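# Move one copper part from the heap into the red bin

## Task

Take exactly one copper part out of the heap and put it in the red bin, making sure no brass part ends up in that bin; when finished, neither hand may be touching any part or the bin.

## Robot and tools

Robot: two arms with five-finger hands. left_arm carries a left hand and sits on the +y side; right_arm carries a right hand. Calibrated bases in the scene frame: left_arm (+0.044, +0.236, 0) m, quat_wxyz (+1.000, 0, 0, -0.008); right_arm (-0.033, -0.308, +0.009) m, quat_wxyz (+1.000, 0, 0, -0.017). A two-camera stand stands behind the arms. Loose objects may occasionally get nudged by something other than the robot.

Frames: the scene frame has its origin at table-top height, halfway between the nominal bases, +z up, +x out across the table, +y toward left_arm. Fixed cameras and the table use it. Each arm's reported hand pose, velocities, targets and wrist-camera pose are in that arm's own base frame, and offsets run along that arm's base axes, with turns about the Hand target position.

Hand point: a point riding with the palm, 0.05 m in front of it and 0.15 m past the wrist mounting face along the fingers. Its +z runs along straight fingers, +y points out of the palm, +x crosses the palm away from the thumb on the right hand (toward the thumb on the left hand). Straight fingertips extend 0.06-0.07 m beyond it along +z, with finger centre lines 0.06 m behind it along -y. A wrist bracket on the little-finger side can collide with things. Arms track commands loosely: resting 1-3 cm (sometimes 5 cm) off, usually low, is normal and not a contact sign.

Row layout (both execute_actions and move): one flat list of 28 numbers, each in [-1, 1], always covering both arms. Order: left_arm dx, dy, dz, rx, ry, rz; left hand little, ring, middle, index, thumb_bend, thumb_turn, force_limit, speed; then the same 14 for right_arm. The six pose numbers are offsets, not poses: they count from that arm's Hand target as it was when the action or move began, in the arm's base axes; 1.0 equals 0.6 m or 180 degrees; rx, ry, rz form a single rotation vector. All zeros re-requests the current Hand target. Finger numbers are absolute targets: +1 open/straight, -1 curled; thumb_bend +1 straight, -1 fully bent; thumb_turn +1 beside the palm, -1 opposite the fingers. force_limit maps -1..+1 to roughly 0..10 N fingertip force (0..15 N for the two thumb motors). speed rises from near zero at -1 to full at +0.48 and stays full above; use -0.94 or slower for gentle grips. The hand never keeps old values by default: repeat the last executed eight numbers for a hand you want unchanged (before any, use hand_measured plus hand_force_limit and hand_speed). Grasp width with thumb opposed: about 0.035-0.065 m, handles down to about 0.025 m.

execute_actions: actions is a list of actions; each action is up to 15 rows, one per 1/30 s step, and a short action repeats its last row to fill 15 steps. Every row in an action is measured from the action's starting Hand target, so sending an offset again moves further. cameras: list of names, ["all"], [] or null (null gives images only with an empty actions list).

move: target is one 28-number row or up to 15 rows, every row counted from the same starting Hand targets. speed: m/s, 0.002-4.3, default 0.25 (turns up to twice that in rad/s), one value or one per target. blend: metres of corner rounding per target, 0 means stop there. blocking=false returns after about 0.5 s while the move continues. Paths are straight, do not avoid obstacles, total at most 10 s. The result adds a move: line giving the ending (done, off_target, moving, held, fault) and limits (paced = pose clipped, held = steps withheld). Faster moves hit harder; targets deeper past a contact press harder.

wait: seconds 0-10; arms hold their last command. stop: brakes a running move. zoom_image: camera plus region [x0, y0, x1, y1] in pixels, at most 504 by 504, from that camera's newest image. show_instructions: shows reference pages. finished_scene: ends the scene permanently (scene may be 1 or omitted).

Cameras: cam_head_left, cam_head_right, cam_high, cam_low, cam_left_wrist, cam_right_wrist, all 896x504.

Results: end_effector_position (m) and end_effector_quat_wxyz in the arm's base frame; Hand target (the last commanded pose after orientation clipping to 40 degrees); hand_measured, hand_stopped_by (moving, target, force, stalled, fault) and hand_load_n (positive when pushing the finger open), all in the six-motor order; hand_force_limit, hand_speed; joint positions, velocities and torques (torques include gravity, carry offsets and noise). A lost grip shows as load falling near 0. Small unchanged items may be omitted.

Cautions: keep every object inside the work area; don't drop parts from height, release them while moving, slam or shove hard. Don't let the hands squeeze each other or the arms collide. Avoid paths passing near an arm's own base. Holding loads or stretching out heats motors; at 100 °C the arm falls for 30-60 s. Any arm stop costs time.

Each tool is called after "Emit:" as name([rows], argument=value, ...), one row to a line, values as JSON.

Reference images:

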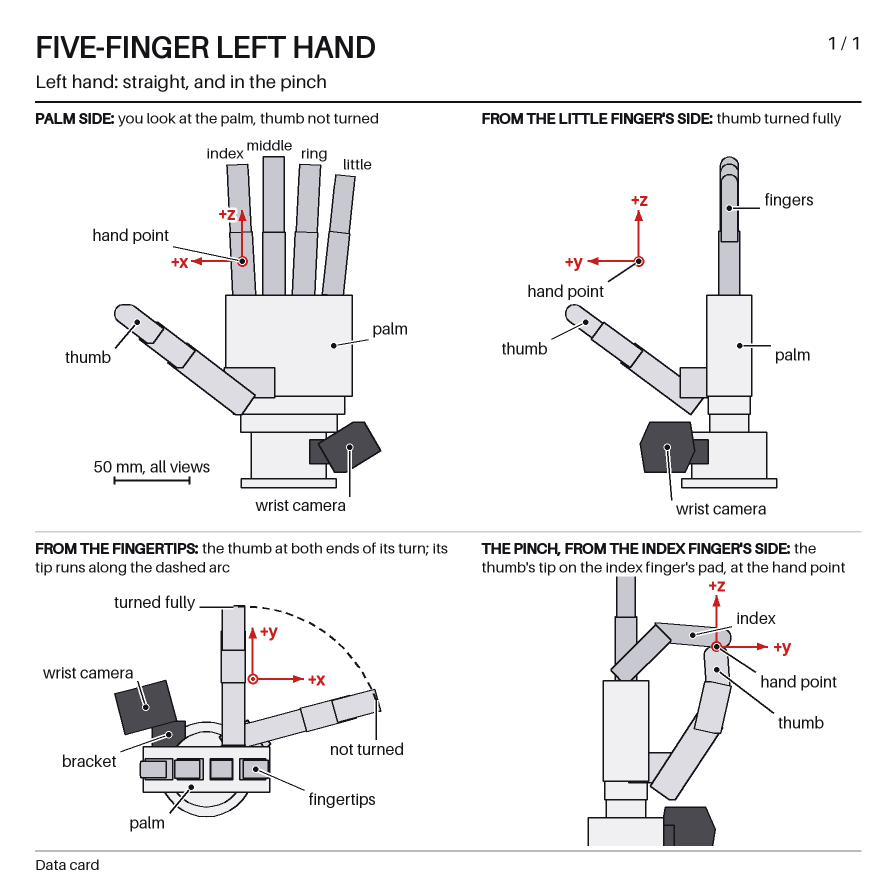

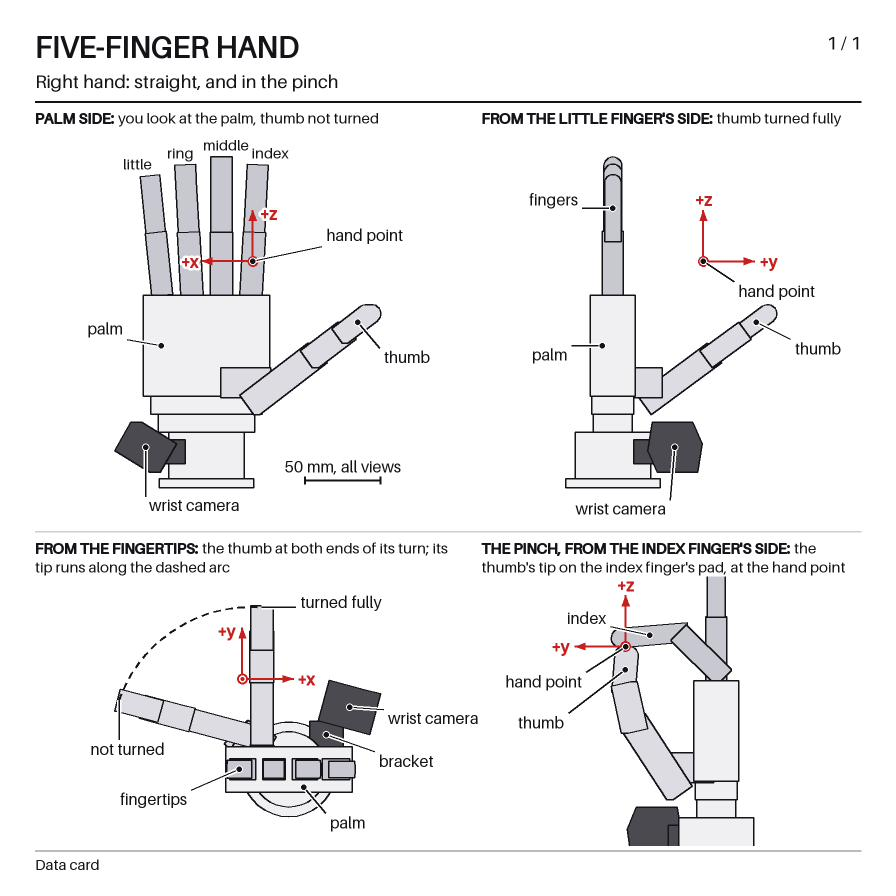

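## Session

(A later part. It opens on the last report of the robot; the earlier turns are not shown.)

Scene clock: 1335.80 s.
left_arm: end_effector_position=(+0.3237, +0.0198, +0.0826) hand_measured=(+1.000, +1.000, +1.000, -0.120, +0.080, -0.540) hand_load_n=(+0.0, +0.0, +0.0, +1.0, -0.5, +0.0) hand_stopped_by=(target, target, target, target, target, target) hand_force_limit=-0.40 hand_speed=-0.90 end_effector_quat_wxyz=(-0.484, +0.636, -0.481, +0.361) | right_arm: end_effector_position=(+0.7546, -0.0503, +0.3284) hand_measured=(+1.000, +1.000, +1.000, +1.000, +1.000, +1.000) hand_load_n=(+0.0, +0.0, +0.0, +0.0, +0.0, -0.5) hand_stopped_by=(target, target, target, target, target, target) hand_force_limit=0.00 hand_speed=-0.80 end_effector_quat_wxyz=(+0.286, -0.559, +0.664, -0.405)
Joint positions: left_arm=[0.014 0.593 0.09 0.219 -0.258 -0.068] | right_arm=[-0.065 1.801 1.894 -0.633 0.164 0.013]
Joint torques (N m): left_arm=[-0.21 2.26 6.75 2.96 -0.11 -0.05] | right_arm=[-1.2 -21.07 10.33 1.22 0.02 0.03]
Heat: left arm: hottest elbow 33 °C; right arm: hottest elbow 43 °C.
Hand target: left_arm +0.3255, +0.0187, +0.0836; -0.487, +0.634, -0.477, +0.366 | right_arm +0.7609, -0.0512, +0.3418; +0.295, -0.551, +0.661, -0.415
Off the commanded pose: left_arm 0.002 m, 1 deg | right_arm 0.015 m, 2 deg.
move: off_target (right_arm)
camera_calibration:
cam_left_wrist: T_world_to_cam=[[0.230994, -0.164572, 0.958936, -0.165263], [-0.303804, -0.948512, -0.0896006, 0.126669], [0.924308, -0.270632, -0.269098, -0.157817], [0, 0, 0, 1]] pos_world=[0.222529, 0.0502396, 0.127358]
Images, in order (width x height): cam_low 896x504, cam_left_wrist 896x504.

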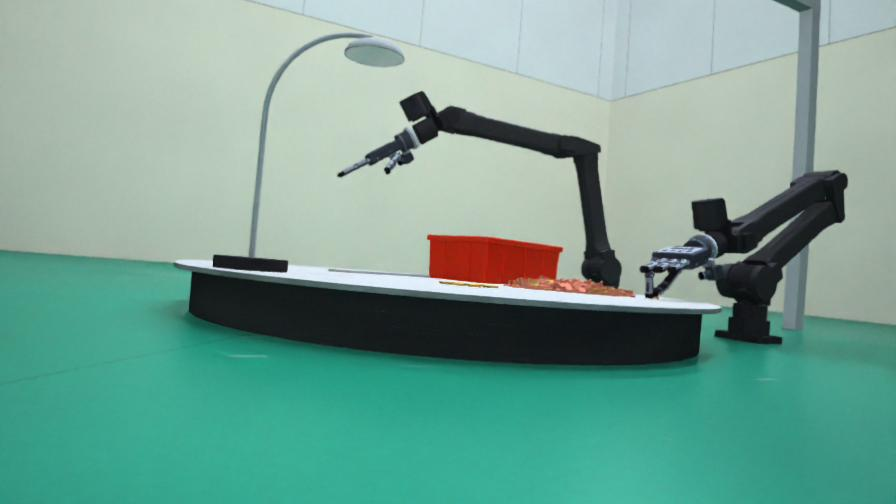

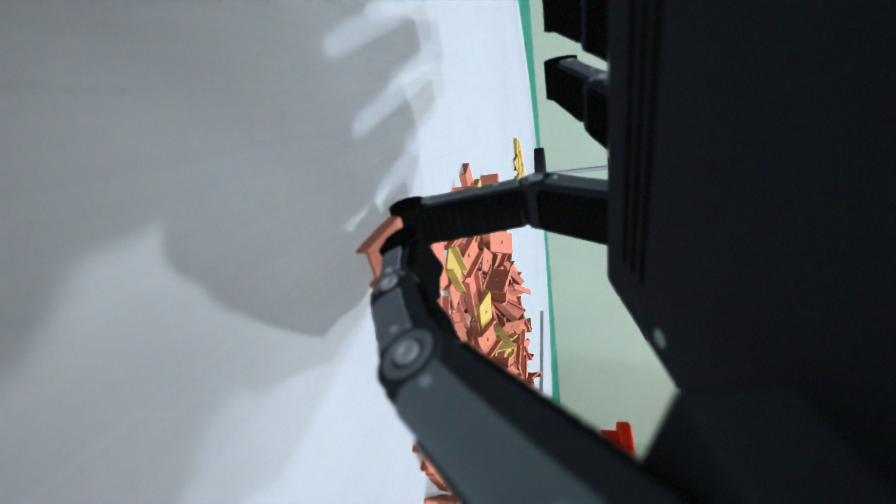

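Emit:
move([
  [0,0,0.01,0,0,0,1,1,1,0.25,0.08,-0.54,-0.5,-0.4,0,0,0,0,0,0,1,1,1,1,1,1,0,-0.8],
  [-0.005,0.01,0.1,0.0066,-0.023,0,1,1,1,0.25,0.08,-0.54,-0.5,-0.4,0,0,0,0,0,0,1,1,1,1,1,1,0,-0.8],
], speed=0.08, cameras=["cam_left_wrist","cam_low"])

Emit:
zoom_image(camera="cam_low", region=[615, 260, 675, 310])

Emit:
zoom_image(camera="cam_left_wrist", region=[200, 170, 360, 300])

Scene clock: 1379.47 s.
left_arm: end_effector_position=(+0.3096, +0.0209, +0.1032) hand_measured=(+1.000, +1.000, +1.000, +0.250, +0.080, -0.540) hand_load_n=(+0.0, +0.0, +0.0, +0.0, +0.0, +0.0) hand_stopped_by=(target, target, target, target, target, target) hand_force_limit=-0.50 hand_speed=-0.40 end_effector_quat_wxyz=(-0.491, +0.629, -0.476, +0.370) | right_arm: end_effector_position=(+0.7546, -0.0503, +0.3284) hand_measured=(+1.000, +1.000, +1.000, +1.000, +1.000, +1.000) hand_load_n=(+0.0, +0.0, +0.0, +0.0, +0.0, +0.0) hand_stopped_by=(target, target, target, target, target, target) hand_force_limit=0.00 hand_speed=-0.80 end_effector_quat_wxyz=(+0.286, -0.559, +0.664, -0.405)
Joint positions: left_arm=[0.024 0.383 0.098 0.032 -0.246 -0.061] | right_arm=[-0.065 1.801 1.894 -0.633 0.164 0.013]
Joint torques (N m): left_arm=[1.14 1.96 12.4 1.68 0.18 0.15] | right_arm=[-1.2 -21.07 10.35 1.22 0.01 0.03]
Heat: left arm: hottest elbow 33 °C; right arm: hottest elbow 43 °C.
Hand target: left_arm +0.3225, +0.0247, +0.1435; -0.511, +0.615, -0.463, +0.383 | right_arm +0.7609, -0.0512, +0.3418; +0.295, -0.551, +0.661, -0.415
Off the commanded pose: left_arm 0.043 m, 3 deg | right_arm 0.015 m, 2 deg.
move: off_target (left_arm, right_arm)
camera_calibration:
cam_left_wrist: T_world_to_cam=[[0.202816, -0.169503, 0.964435, -0.173297], [-0.304322, -0.947044, -0.10245, 0.126573], [0.930728, -0.27272, -0.243659, -0.143576], [0, 0, 0, 1]] pos_world=[0.207296, 0.0513396, 0.145117]
Images, in order (width x height): cam_low 896x504, cam_left_wrist 896x504.

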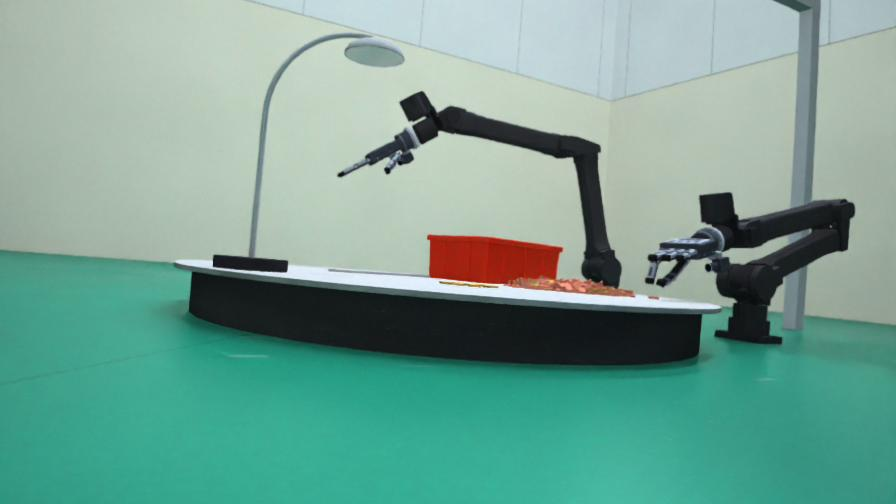

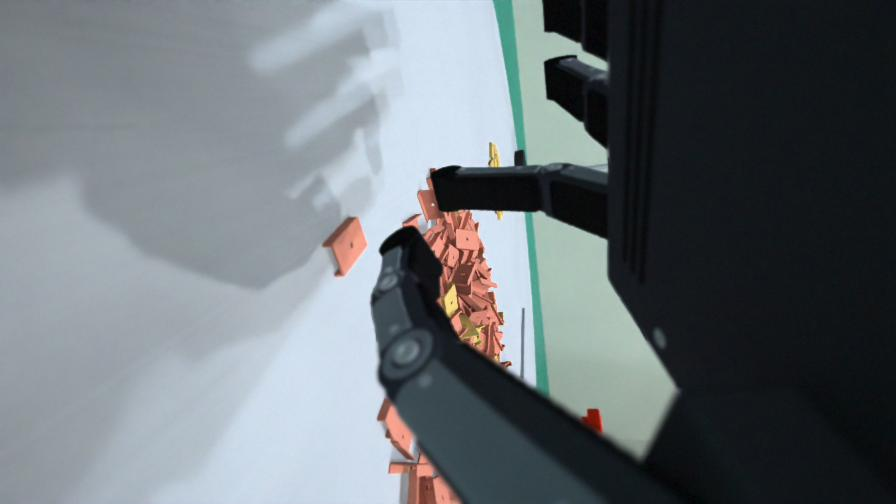

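Scaled by 8.400 from the camera's 896x504 image, which has a finer 1280x720 frame.

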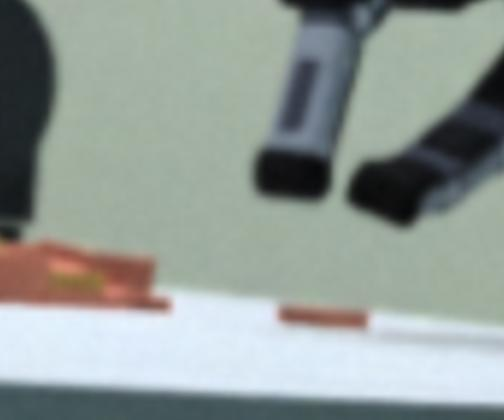

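Scaled by 3.150 from the camera's 896x504 image, which has a finer 1280x720 frame.

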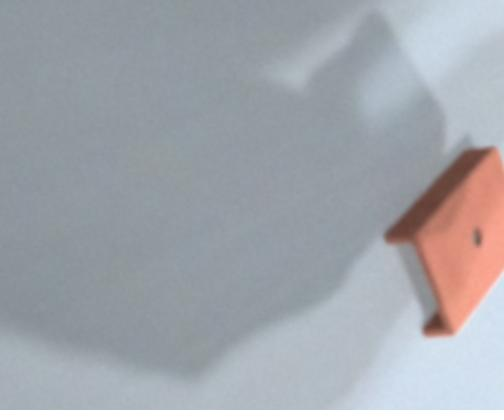

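Emit:
move([
  [-0.0175,0.0172,-0.0308,0,0,-0.0167,1,1,1,0.25,0.08,-0.54,-0.5,-0.4,0,0,0,0,0,0,1,1,1,1,1,1,0,-0.8],
  [-0.0247,-0.0175,-0.0475,0,0,-0.0167,1,1,1,0.25,0.08,-0.54,-0.5,-0.4,0,0,0,0,0,0,1,1,1,1,1,1,0,-0.8],
  [-0.0247,-0.0175,-0.0808,0,0,-0.0167,1,1,1,0.25,0.08,-0.54,-0.5,-0.4,0,0,0,0,0,0,1,1,1,1,1,1,0,-0.8],
], speed=[0.08,0.06,0.04], cameras=["cam_left_wrist","cam_head_right","cam_low"])

Emit:
zoom_image(camera="cam_left_wrist", region=[340, 150, 500, 270])

Emit:
zoom_image(camera="cam_low", region=[615, 260, 675, 310])

Emit:
zoom_image(camera="cam_head_right", region=[240, 260, 300, 310])

Scene clock: 1413.67 s.
left_arm: end_effector_position=(+0.3045, +0.0151, +0.0924) hand_measured=(+1.000, +1.000, +1.000, +0.250, +0.080, -0.540) hand_load_n=(+0.0, +0.0, +0.0, +0.0, +0.0, +0.0) hand_stopped_by=(target, target, target, target, target, target) hand_force_limit=-0.50 hand_speed=-0.40 end_effector_quat_wxyz=(-0.496, +0.606, -0.485, +0.390) | right_arm: end_effector_position=(+0.7546, -0.0503, +0.3284) hand_measured=(+1.000, +1.000, +1.000, +1.000, +1.000, +1.000) hand_load_n=(+0.0, +0.0, +0.0, +0.0, +0.0, +0.0) hand_stopped_by=(target, target, target, target, target, target) hand_force_limit=0.00 hand_speed=-0.80 end_effector_quat_wxyz=(+0.286, -0.559, +0.664, -0.405)
Joint positions: left_arm=[0.038 0.341 0.037 0.095 -0.186 -0.03] | right_arm=[-0.065 1.801 1.894 -0.633 0.164 0.013]
Joint torques (N m): left_arm=[-0.21 3.6 7.25 3.22 -0.09 -0.07] | right_arm=[-1.14 -21.07 10.33 1.21 0.01 0.03]
Heat: left arm: hottest elbow 36 °C; right arm: hottest elbow 43 °C.
Hand target: left_arm +0.3077, +0.0142, +0.0951; -0.500, +0.603, -0.478, +0.397 | right_arm +0.7609, -0.0512, +0.3418; +0.295, -0.551, +0.661, -0.415
Off the commanded pose: left_arm 0.004 m, 1 deg | right_arm 0.015 m, 2 deg.
move: off_target (right_arm)
camera_calibration:
cam_left_wrist: T_world_to_cam=[[0.158107, -0.194717, 0.968033, -0.14911], [-0.347579, -0.928593, -0.130015, 0.13399], [0.924224, -0.315912, -0.214497, -0.143029], [0, 0, 0, 1]] pos_world=[0.202338, 0.0502032, 0.131085]
Images, in order (width x height): cam_head_right 896x504, cam_low 896x504, cam_left_wrist 896x504.

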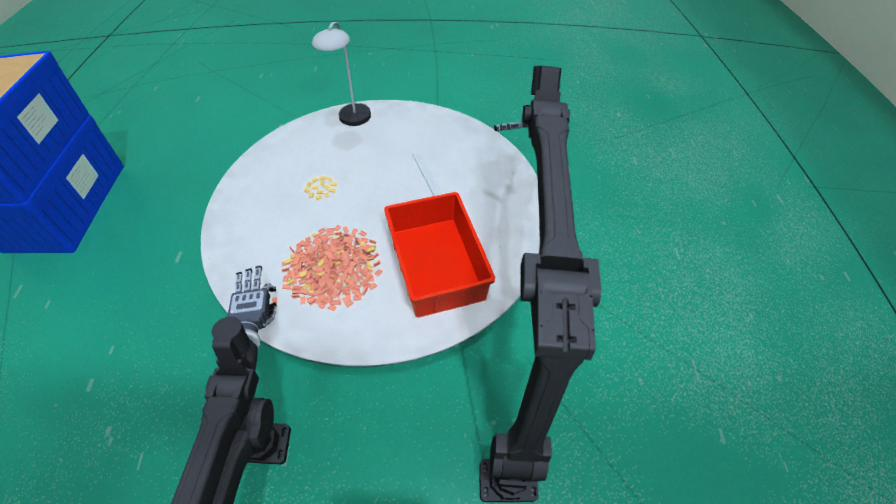

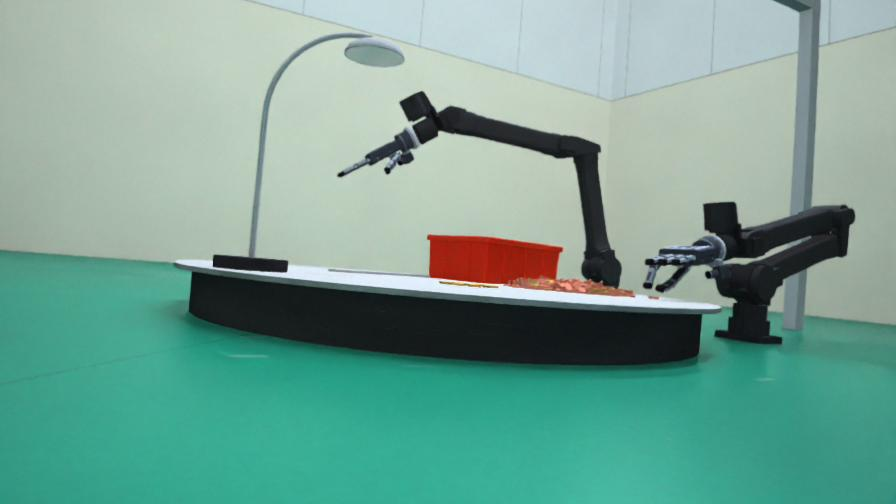

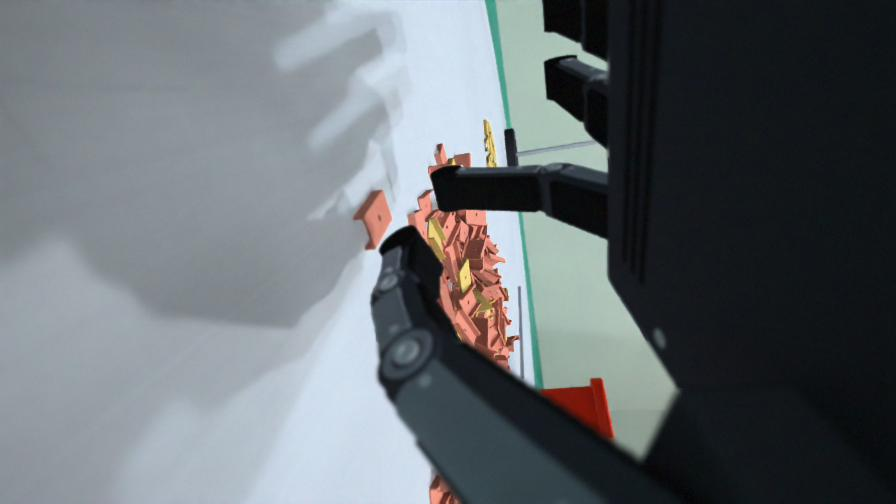

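Scaled by 3.150 from the camera's 896x504 image, which has a finer 1280x720 frame.

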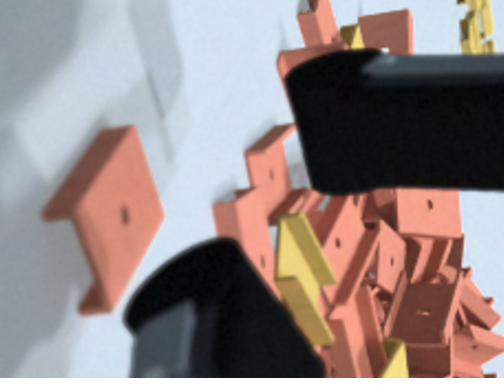

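Scaled by 8.400 from the camera's 896x504 image, which has a finer 1280x720 frame.

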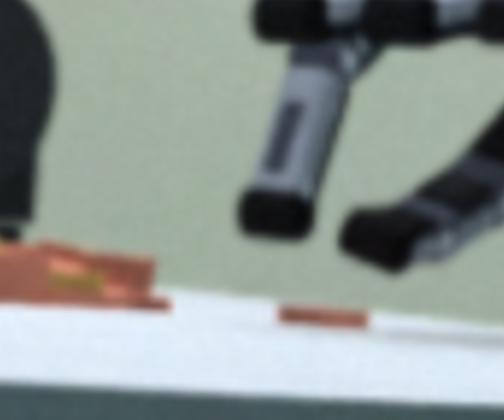

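Scaled by 8.400 from the camera's 896x504 image, which has a finer 1280x720 frame.

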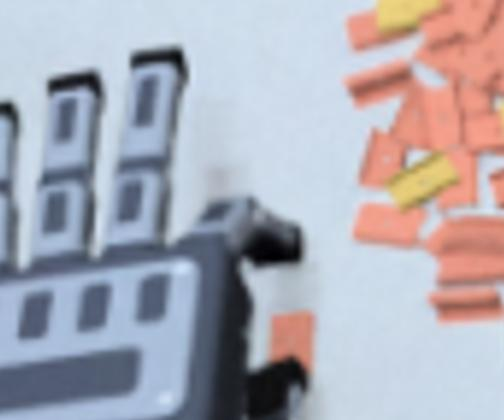

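Emit:
move(target=[0.0,0.0,-0.0243,-0.0025,0.0108,0,1,1,1,0.25,0.08,-0.54,-0.5,-0.4,0,0,0,0,0,0,1,1,1,1,1,1,0,-0.8], speed=0.03, cameras=["cam_left_wrist","cam_head_right","cam_low"])

Emit:
zoom_image(camera="cam_low", region=[638, 280, 668, 303])

Emit:
zoom_image(camera="cam_left_wrist", region=[370, 160, 470, 250])

Emit:
zoom_image(camera="cam_head_right", region=[260, 280, 290, 310])

Scene clock: 1449.10 s.
left_arm: end_effector_position=(+0.3053, +0.0148, +0.0791) hand_measured=(+1.000, +1.000, +1.000, +0.250, +0.080, -0.540) hand_load_n=(+0.0, +0.0, +0.0, +0.0, -0.5, +0.0) hand_stopped_by=(target, target, target, target, target, target) hand_force_limit=-0.50 hand_speed=-0.40 end_effector_quat_wxyz=(-0.486, +0.613, -0.491, +0.382) | right_arm: end_effector_position=(+0.7546, -0.0503, +0.3284) hand_measured=(+1.000, +1.000, +1.000, +1.000, +1.000, +1.000) hand_load_n=(+0.0, +0.0, +0.0, +0.0, +0.0, -0.5) hand_stopped_by=(target, target, target, target, target, target) hand_force_limit=0.00 hand_speed=-0.80 end_effector_quat_wxyz=(+0.286, -0.559, +0.664, -0.405)
Joint positions: left_arm=[0.038 0.416 0.028 0.147 -0.186 -0.036] | right_arm=[-0.065 1.801 1.894 -0.633 0.164 0.013]
Joint torques (N m): left_arm=[0.21 3.37 7.02 3.15 0.11 -0.06] | right_arm=[-1.14 -21.07 10.35 1.22 0.02 0.03]
Heat: left arm: hottest elbow 36 °C; right arm: hottest elbow 43 °C.
Hand target: left_arm +0.3076, +0.0142, +0.0805; -0.490, +0.611, -0.485, +0.388 | right_arm +0.7609, -0.0512, +0.3418; +0.295, -0.551, +0.661, -0.415
Off the commanded pose: left_arm 0.003 m, 1 deg | right_arm 0.015 m, 2 deg.
move: off_target (right_arm)
camera_calibration:
cam_left_wrist: T_world_to_cam=[[0.187337, -0.187715, 0.964193, -0.145183], [-0.349943, -0.929924, -0.113052, 0.131627], [0.917848, -0.316233, -0.239899, -0.142742], [0, 0, 0, 1]] pos_world=[0.204275, 0.0500101, 0.120622]
Images, in order (width x height): cam_head_right 896x504, cam_low 896x504, cam_left_wrist 896x504.

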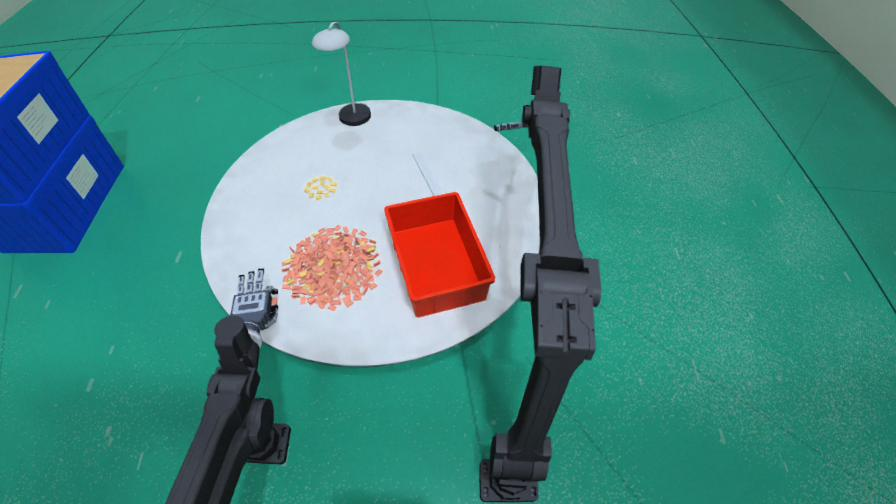

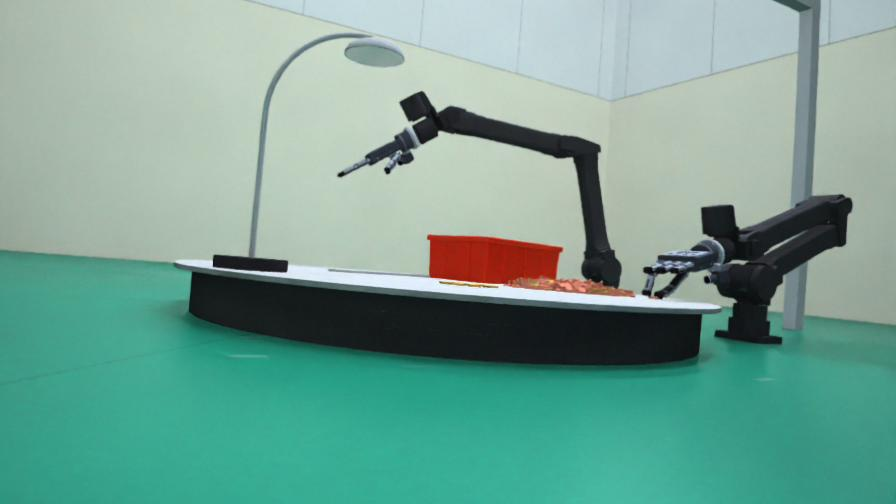

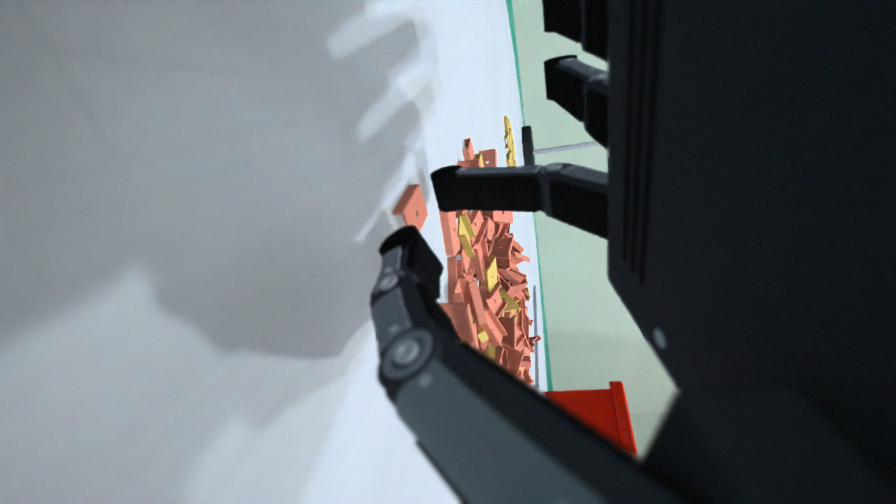

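Scaled by 16.800 from the camera's 896x504 image, which has a finer 1280x720 frame.

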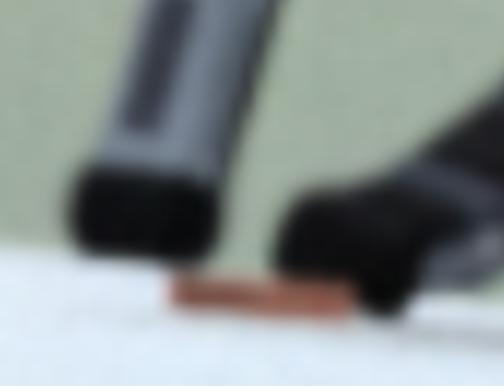

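Scaled by 5.040 from the camera's 896x504 image, which has a finer 1280x720 frame.

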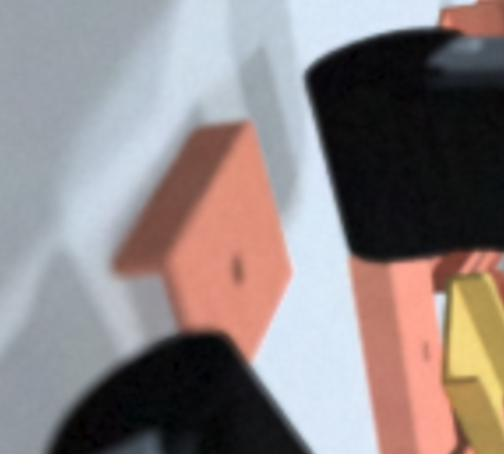

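Scaled by 16.800 from the camera's 896x504 image, which has a finer 1280x720 frame.

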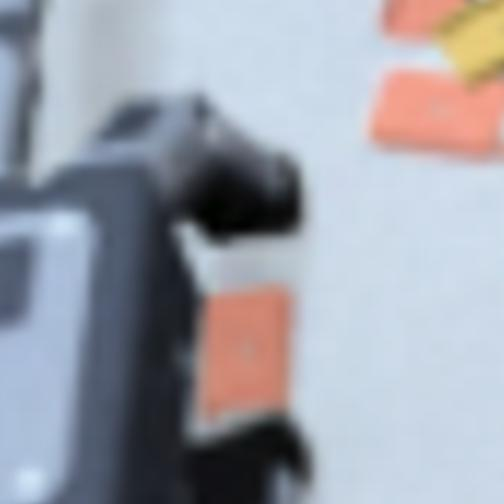

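Emit:
move(target=[0,0,0,0,0,0,1,1,1,0.03,0.08,-0.54,-0.4,-0.85,0,0,0,0,0,0,1,1,1,1,1,1,0,-0.8], speed=0.03, cameras=["cam_left_wrist","cam_head_right","cam_low"])

Emit:
zoom_image(camera="cam_low", region=[638, 280, 668, 303])

Emit:
zoom_image(camera="cam_left_wrist", region=[370, 160, 470, 250])

Emit:
zoom_image(camera="cam_head_right", region=[260, 280, 290, 310])

Scene clock: 1473.50 s.
left_arm: end_effector_position=(+0.3059, +0.0147, +0.0797) hand_measured=(+1.000, +1.000, +1.000, +0.030, +0.080, -0.540) hand_load_n=(+0.0, +0.0, +0.0, +2.0, +1.0, +0.0) hand_stopped_by=(target, target, target, target, target, target) hand_force_limit=-0.40 hand_speed=-0.85 end_effector_quat_wxyz=(-0.487, +0.613, -0.490, +0.383) | right_arm: end_effector_position=(+0.7546, -0.0503, +0.3284) hand_measured=(+1.000, +1.000, +1.000, +1.000, +1.000, +1.000) hand_load_n=(+0.0, +0.0, -0.5, +0.0, +0.0, +0.0) hand_stopped_by=(target, target, target, target, target, target) hand_force_limit=0.00 hand_speed=-0.80 end_effector_quat_wxyz=(+0.286, -0.559, +0.664, -0.405)
Joint positions: left_arm=[0.038 0.42 0.028 0.153 -0.186 -0.038] | right_arm=[-0.065 1.801 1.894 -0.633 0.164 0.013]
Joint torques (N m): left_arm=[0.21 3.37 7.01 3.07 0.11 -0.06] | right_arm=[-1.2 -21.07 10.32 1.22 0.02 0.03]
Heat: left arm: hottest elbow 35 °C; right arm: hottest elbow 43 °C.
Hand target: left_arm +0.3076, +0.0142, +0.0804; -0.490, +0.612, -0.485, +0.388 | right_arm +0.7609, -0.0512, +0.3418; +0.295, -0.551, +0.661, -0.415
Off the commanded pose: left_arm 0.002 m, 1 deg | right_arm 0.015 m, 2 deg.
move: off_target (right_arm)
camera_calibration:
cam_left_wrist: T_world_to_cam=[[0.184445, -0.186343, 0.965016, -0.145153], [-0.349292, -0.930193, -0.112858, 0.131598], [0.918681, -0.316256, -0.236658, -0.143719], [0, 0, 0, 1]] pos_world=[0.20477, 0.0499113, 0.120914]
Images, in order (width x height): cam_head_right 896x504, cam_low 896x504, cam_left_wrist 896x504.

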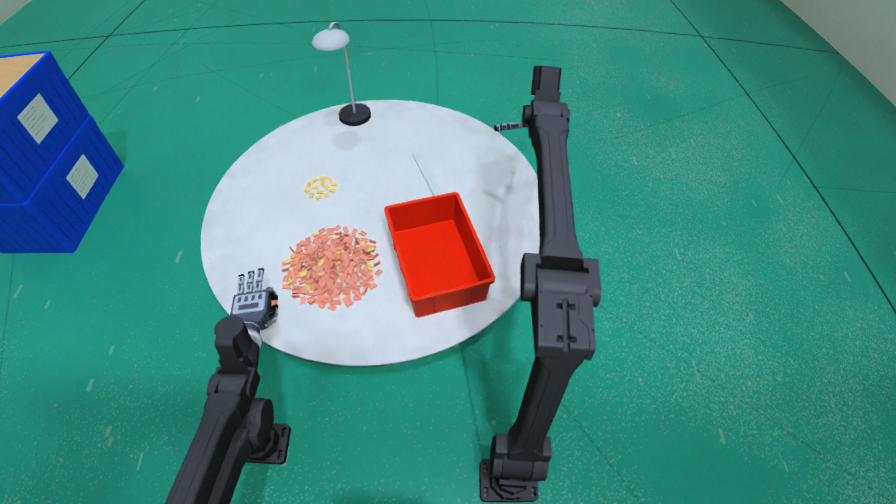

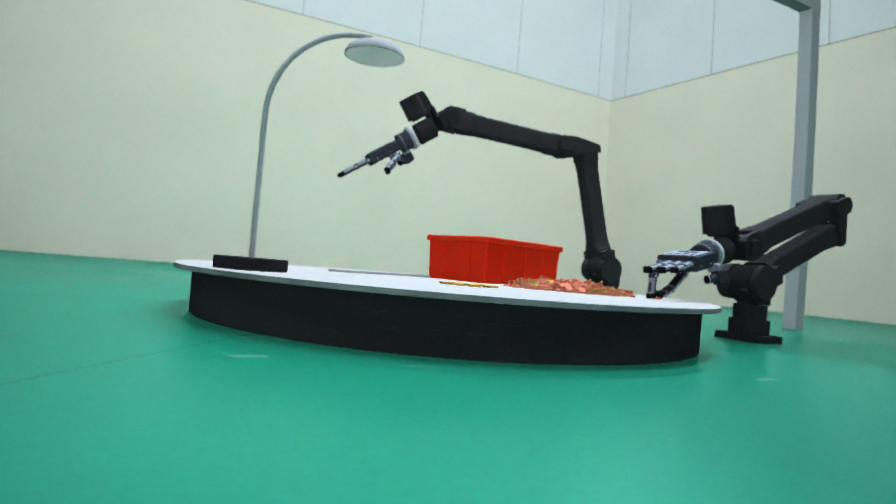

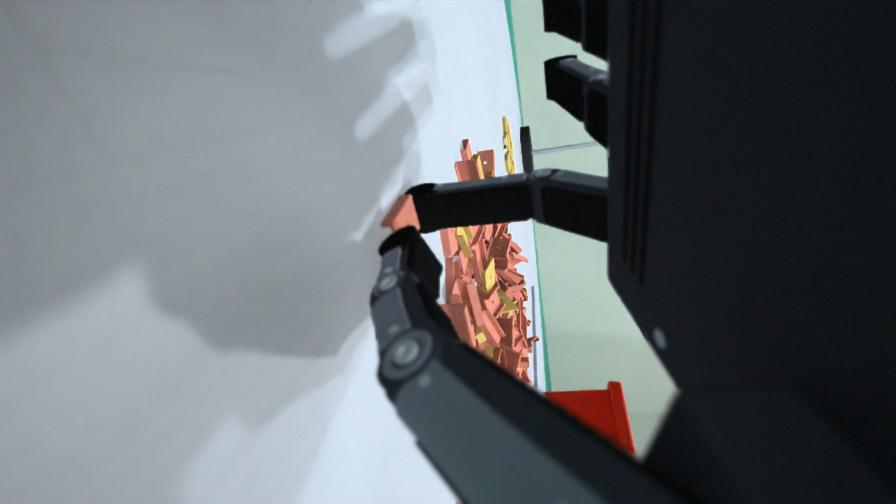

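Scaled by 16.800 from the camera's 896x504 image, which has a finer 1280x720 frame.

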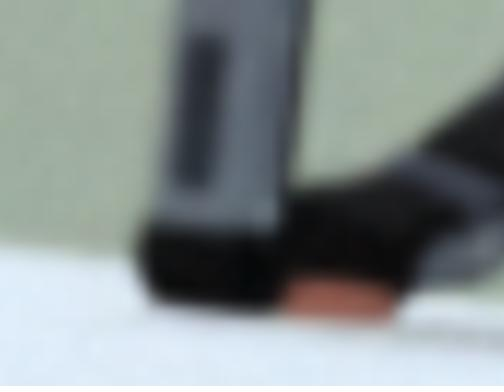

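Scaled by 5.040 from the camera's 896x504 image, which has a finer 1280x720 frame.

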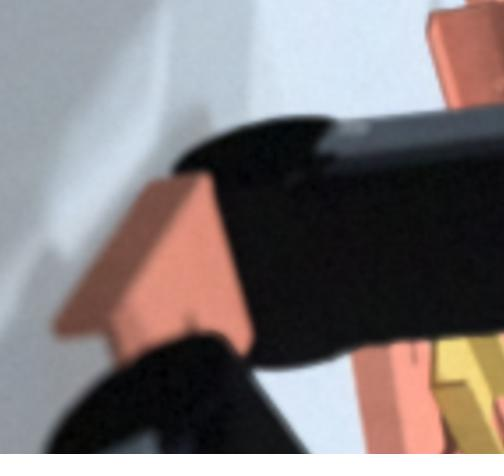

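Scaled by 16.800 from the camera's 896x504 image, which has a finer 1280x720 frame.

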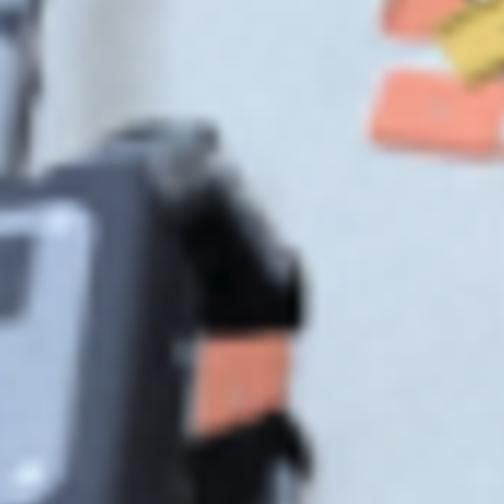

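Emit:
move(target=[0,0,0,0,0,0,1,1,1,-0.01,0.08,-0.54,-0.4,-0.94,0,0,0,0,0,0,1,1,1,1,1,1,0,-0.8], speed=0.03, cameras=["cam_left_wrist","cam_head_right","cam_low"])

Emit:
zoom_image(camera="cam_low", region=[638, 280, 668, 303])

Emit:
zoom_image(camera="cam_left_wrist", region=[370, 160, 470, 250])

Scene clock: 1482.80 s.
left_arm: end_effector_position=(+0.3059, +0.0147, +0.0797) hand_measured=(+1.000, +1.000, +1.000, +0.020, +0.080, -0.540) hand_load_n=(+0.0, -0.5, +0.0, +2.0, +0.5, +0.0) hand_stopped_by=(target, target, target, force, target, target) hand_force_limit=-0.40 hand_speed=-0.94 end_effector_quat_wxyz=(-0.487, +0.613, -0.490, +0.383) | right_arm: end_effector_position=(+0.7546, -0.0503, +0.3284) hand_measured=(+1.000, +1.000, +1.000, +1.000, +1.000, +1.000) hand_load_n=(+0.0, +0.5, +0.0, +0.0, +0.0, -0.5) hand_stopped_by=(target, target, target, target, target, target) hand_force_limit=0.00 hand_speed=-0.80 end_effector_quat_wxyz=(+0.286, -0.559, +0.664, -0.405)
Joint positions: left_arm=[0.038 0.42 0.028 0.153 -0.186 -0.038] | right_arm=[-0.065 1.801 1.894 -0.633 0.164 0.013]
Joint torques (N m): left_arm=[0.26 3.43 6.99 3.06 0.11 -0.05] | right_arm=[-1.2 -21.07 10.33 1.22 0.02 0.03]
Heat: left arm: hottest elbow 34 °C; right arm: hottest elbow 43 °C.
Hand target: left_arm +0.3076, +0.0142, +0.0804; -0.490, +0.612, -0.485, +0.388 | right_arm +0.7609, -0.0512, +0.3418; +0.295, -0.551, +0.661, -0.415
Off the commanded pose: left_arm 0.002 m, 1 deg | right_arm 0.015 m, 2 deg.
move: off_target (right_arm)
camera_calibration:
cam_left_wrist: T_world_to_cam=[[0.184445, -0.186343, 0.965016, -0.145153], [-0.349292, -0.930193, -0.112858, 0.131598], [0.918681, -0.316256, -0.236658, -0.143719], [0, 0, 0, 1]] pos_world=[0.20477, 0.0499113, 0.120914]
Images, in order (width x height): cam_head_right 896x504, cam_low 896x504, cam_left_wrist 896x504.

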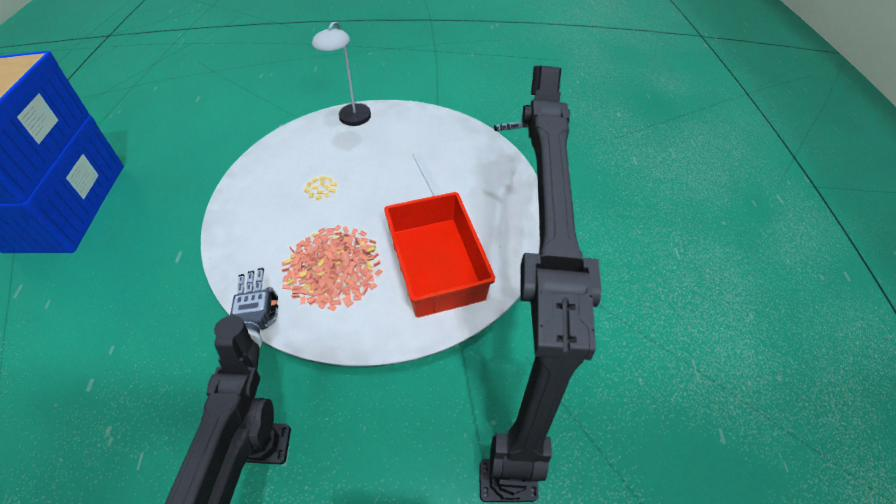

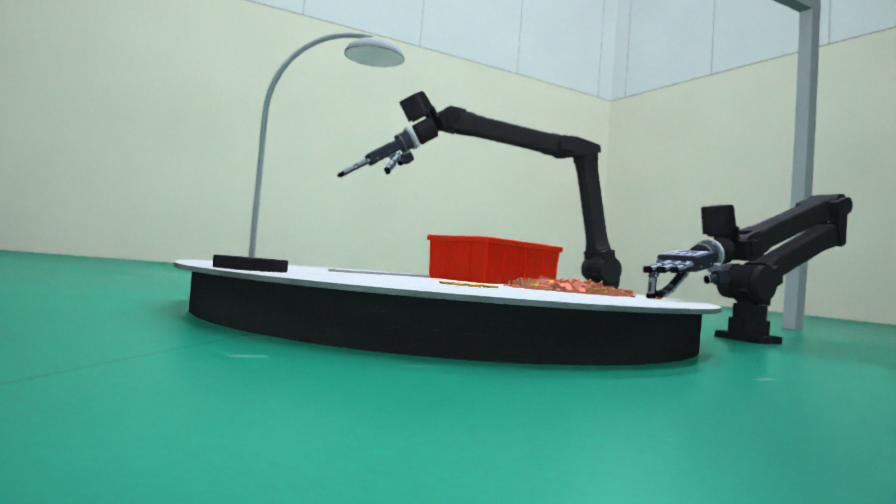

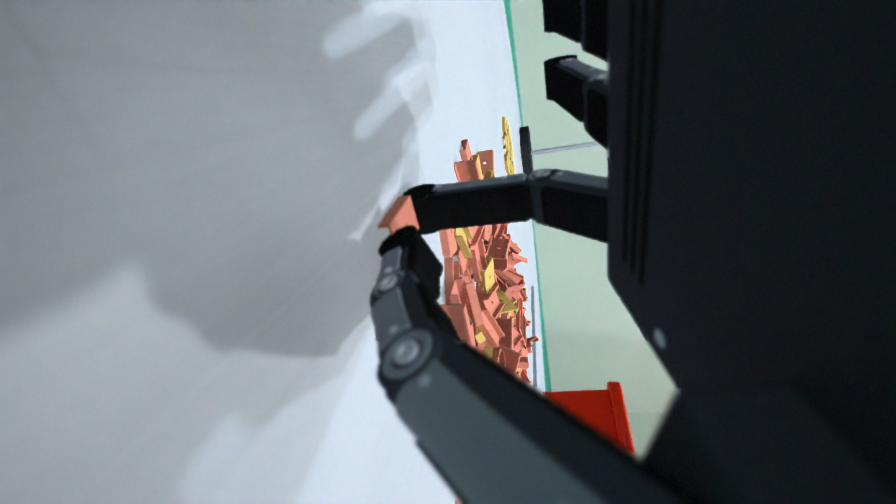

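Scaled by 16.800 from the camera's 896x504 image, which has a finer 1280x720 frame.

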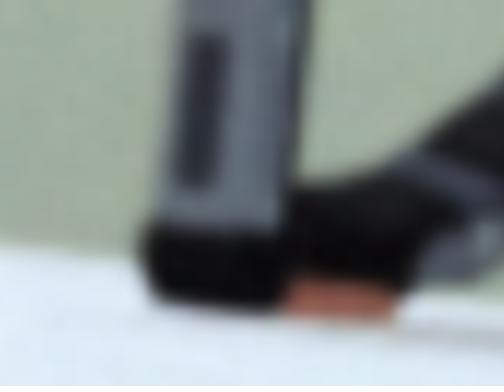

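Scaled by 5.040 from the camera's 896x504 image, which has a finer 1280x720 frame.

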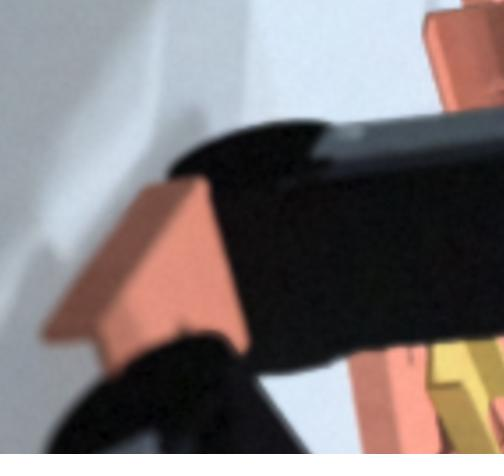

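Emit:
move(target=[0.033,0.0,0.1,0,0,0,1,1,1,-0.01,0.08,-0.54,-0.4,-0.94,0,0,0,0,0,0,1,1,1,1,1,1,0,-0.8], speed=0.12, cameras=["cam_left_wrist","cam_head_right","cam_low"])

Emit:
zoom_image(camera="cam_low", region=[615, 260, 675, 310])

Emit:
zoom_image(camera="cam_left_wrist", region=[340, 150, 480, 270])

Scene clock: 1508.13 s.
left_arm: end_effector_position=(+0.3128, +0.0148, +0.1045) hand_measured=(+1.000, +1.000, +1.000, +0.020, +0.080, -0.540) hand_load_n=(+0.0, +0.0, +0.0, +0.0, +0.0, +0.0) hand_stopped_by=(target, target, target, force, target, target) hand_force_limit=-0.40 hand_speed=-0.94 end_effector_quat_wxyz=(-0.476, +0.621, -0.498, +0.373) | right_arm: end_effector_position=(+0.7546, -0.0503, +0.3284) hand_measured=(+1.000, +1.000, +1.000, +1.000, +1.000, +1.000) hand_load_n=(+0.0, +0.0, +0.0, +0.5, +0.0, +0.0) hand_stopped_by=(target, target, target, target, target, target) hand_force_limit=0.00 hand_speed=-0.80 end_effector_quat_wxyz=(+0.286, -0.559, +0.664, -0.405)
Joint positions: left_arm=[0.038 0.415 0.122 0.016 -0.186 -0.041] | right_arm=[-0.065 1.801 1.894 -0.633 0.164 0.013]
Joint torques (N m): left_arm=[-0.15 2.32 12.21 1.69 -0.02 -0.04] | right_arm=[-1.2 -21.07 10.33 1.21 0.01 0.03]
Heat: left arm: hottest elbow 34 °C; right arm: hottest elbow 43 °C.
Hand target: left_arm +0.3275, +0.0142, +0.1406; -0.490, +0.611, -0.485, +0.388 | right_arm +0.7609, -0.0512, +0.3418; +0.295, -0.551, +0.661, -0.415
Off the commanded pose: left_arm 0.039 m, 3 deg | right_arm 0.015 m, 2 deg.
move: off_target (left_arm, right_arm)
camera_calibration:
cam_left_wrist: T_world_to_cam=[[0.220503, -0.182019, 0.958252, -0.18095], [-0.352457, -0.930919, -0.0957231, 0.136128], [0.909479, -0.316636, -0.269425, -0.137925], [0, 0, 0, 1]] pos_world=[0.213319, 0.0501159, 0.149266]
Images, in order (width x height): cam_head_right 896x504, cam_low 896x504, cam_left_wrist 896x504.

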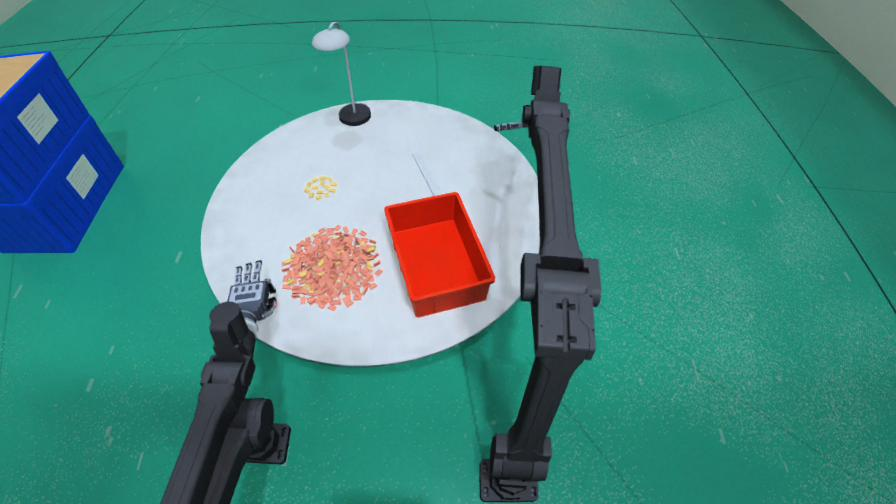

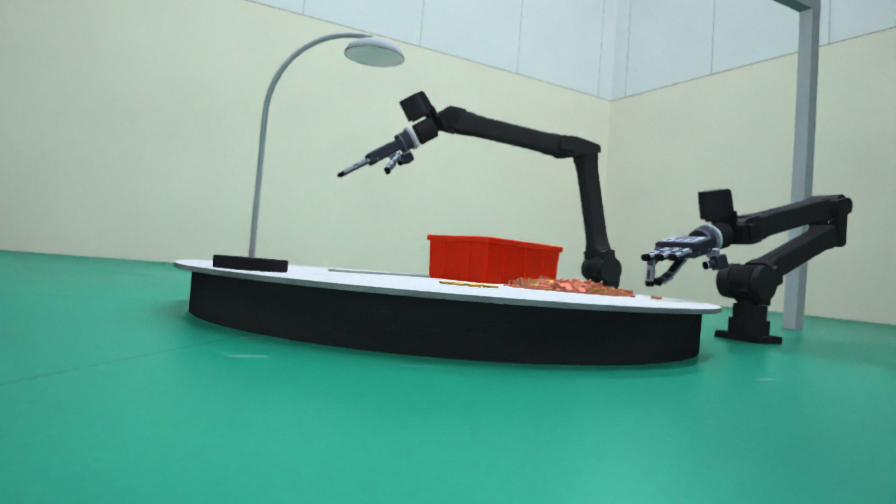

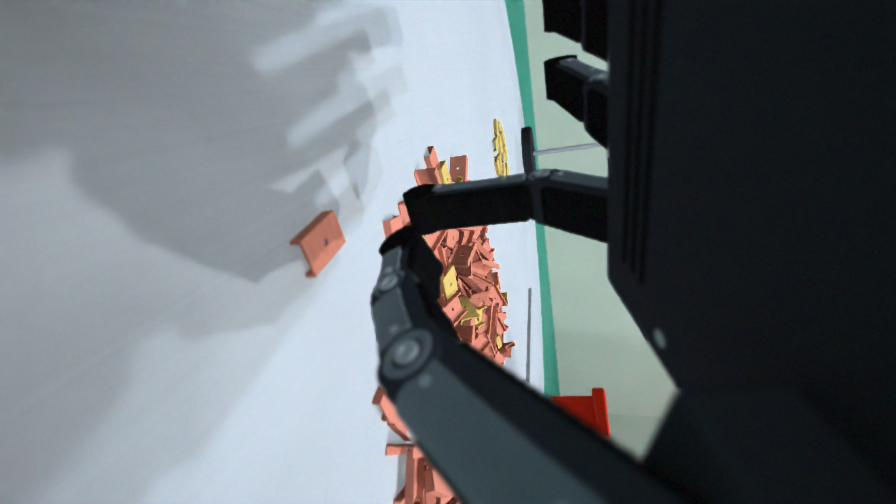

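Scaled by 8.400 from the camera's 896x504 image, which has a finer 1280x720 frame.

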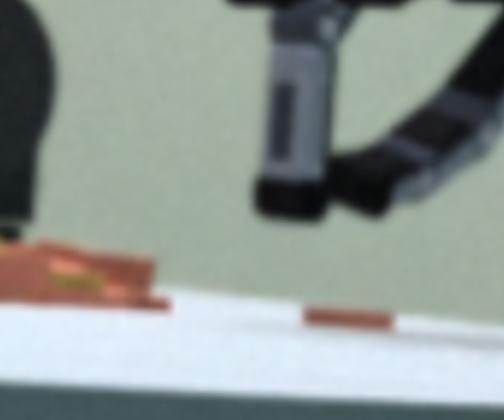

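Scaled by 3.600 from the camera's 896x504 image, which has a finer 1280x720 frame.

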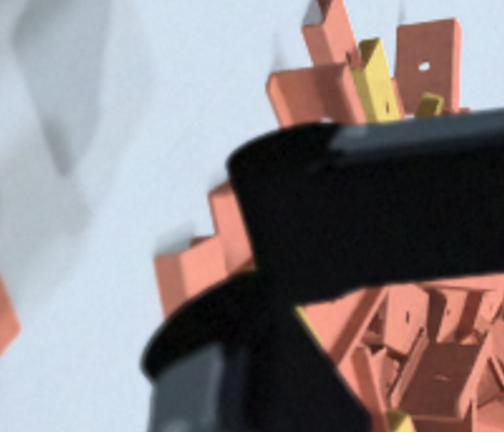

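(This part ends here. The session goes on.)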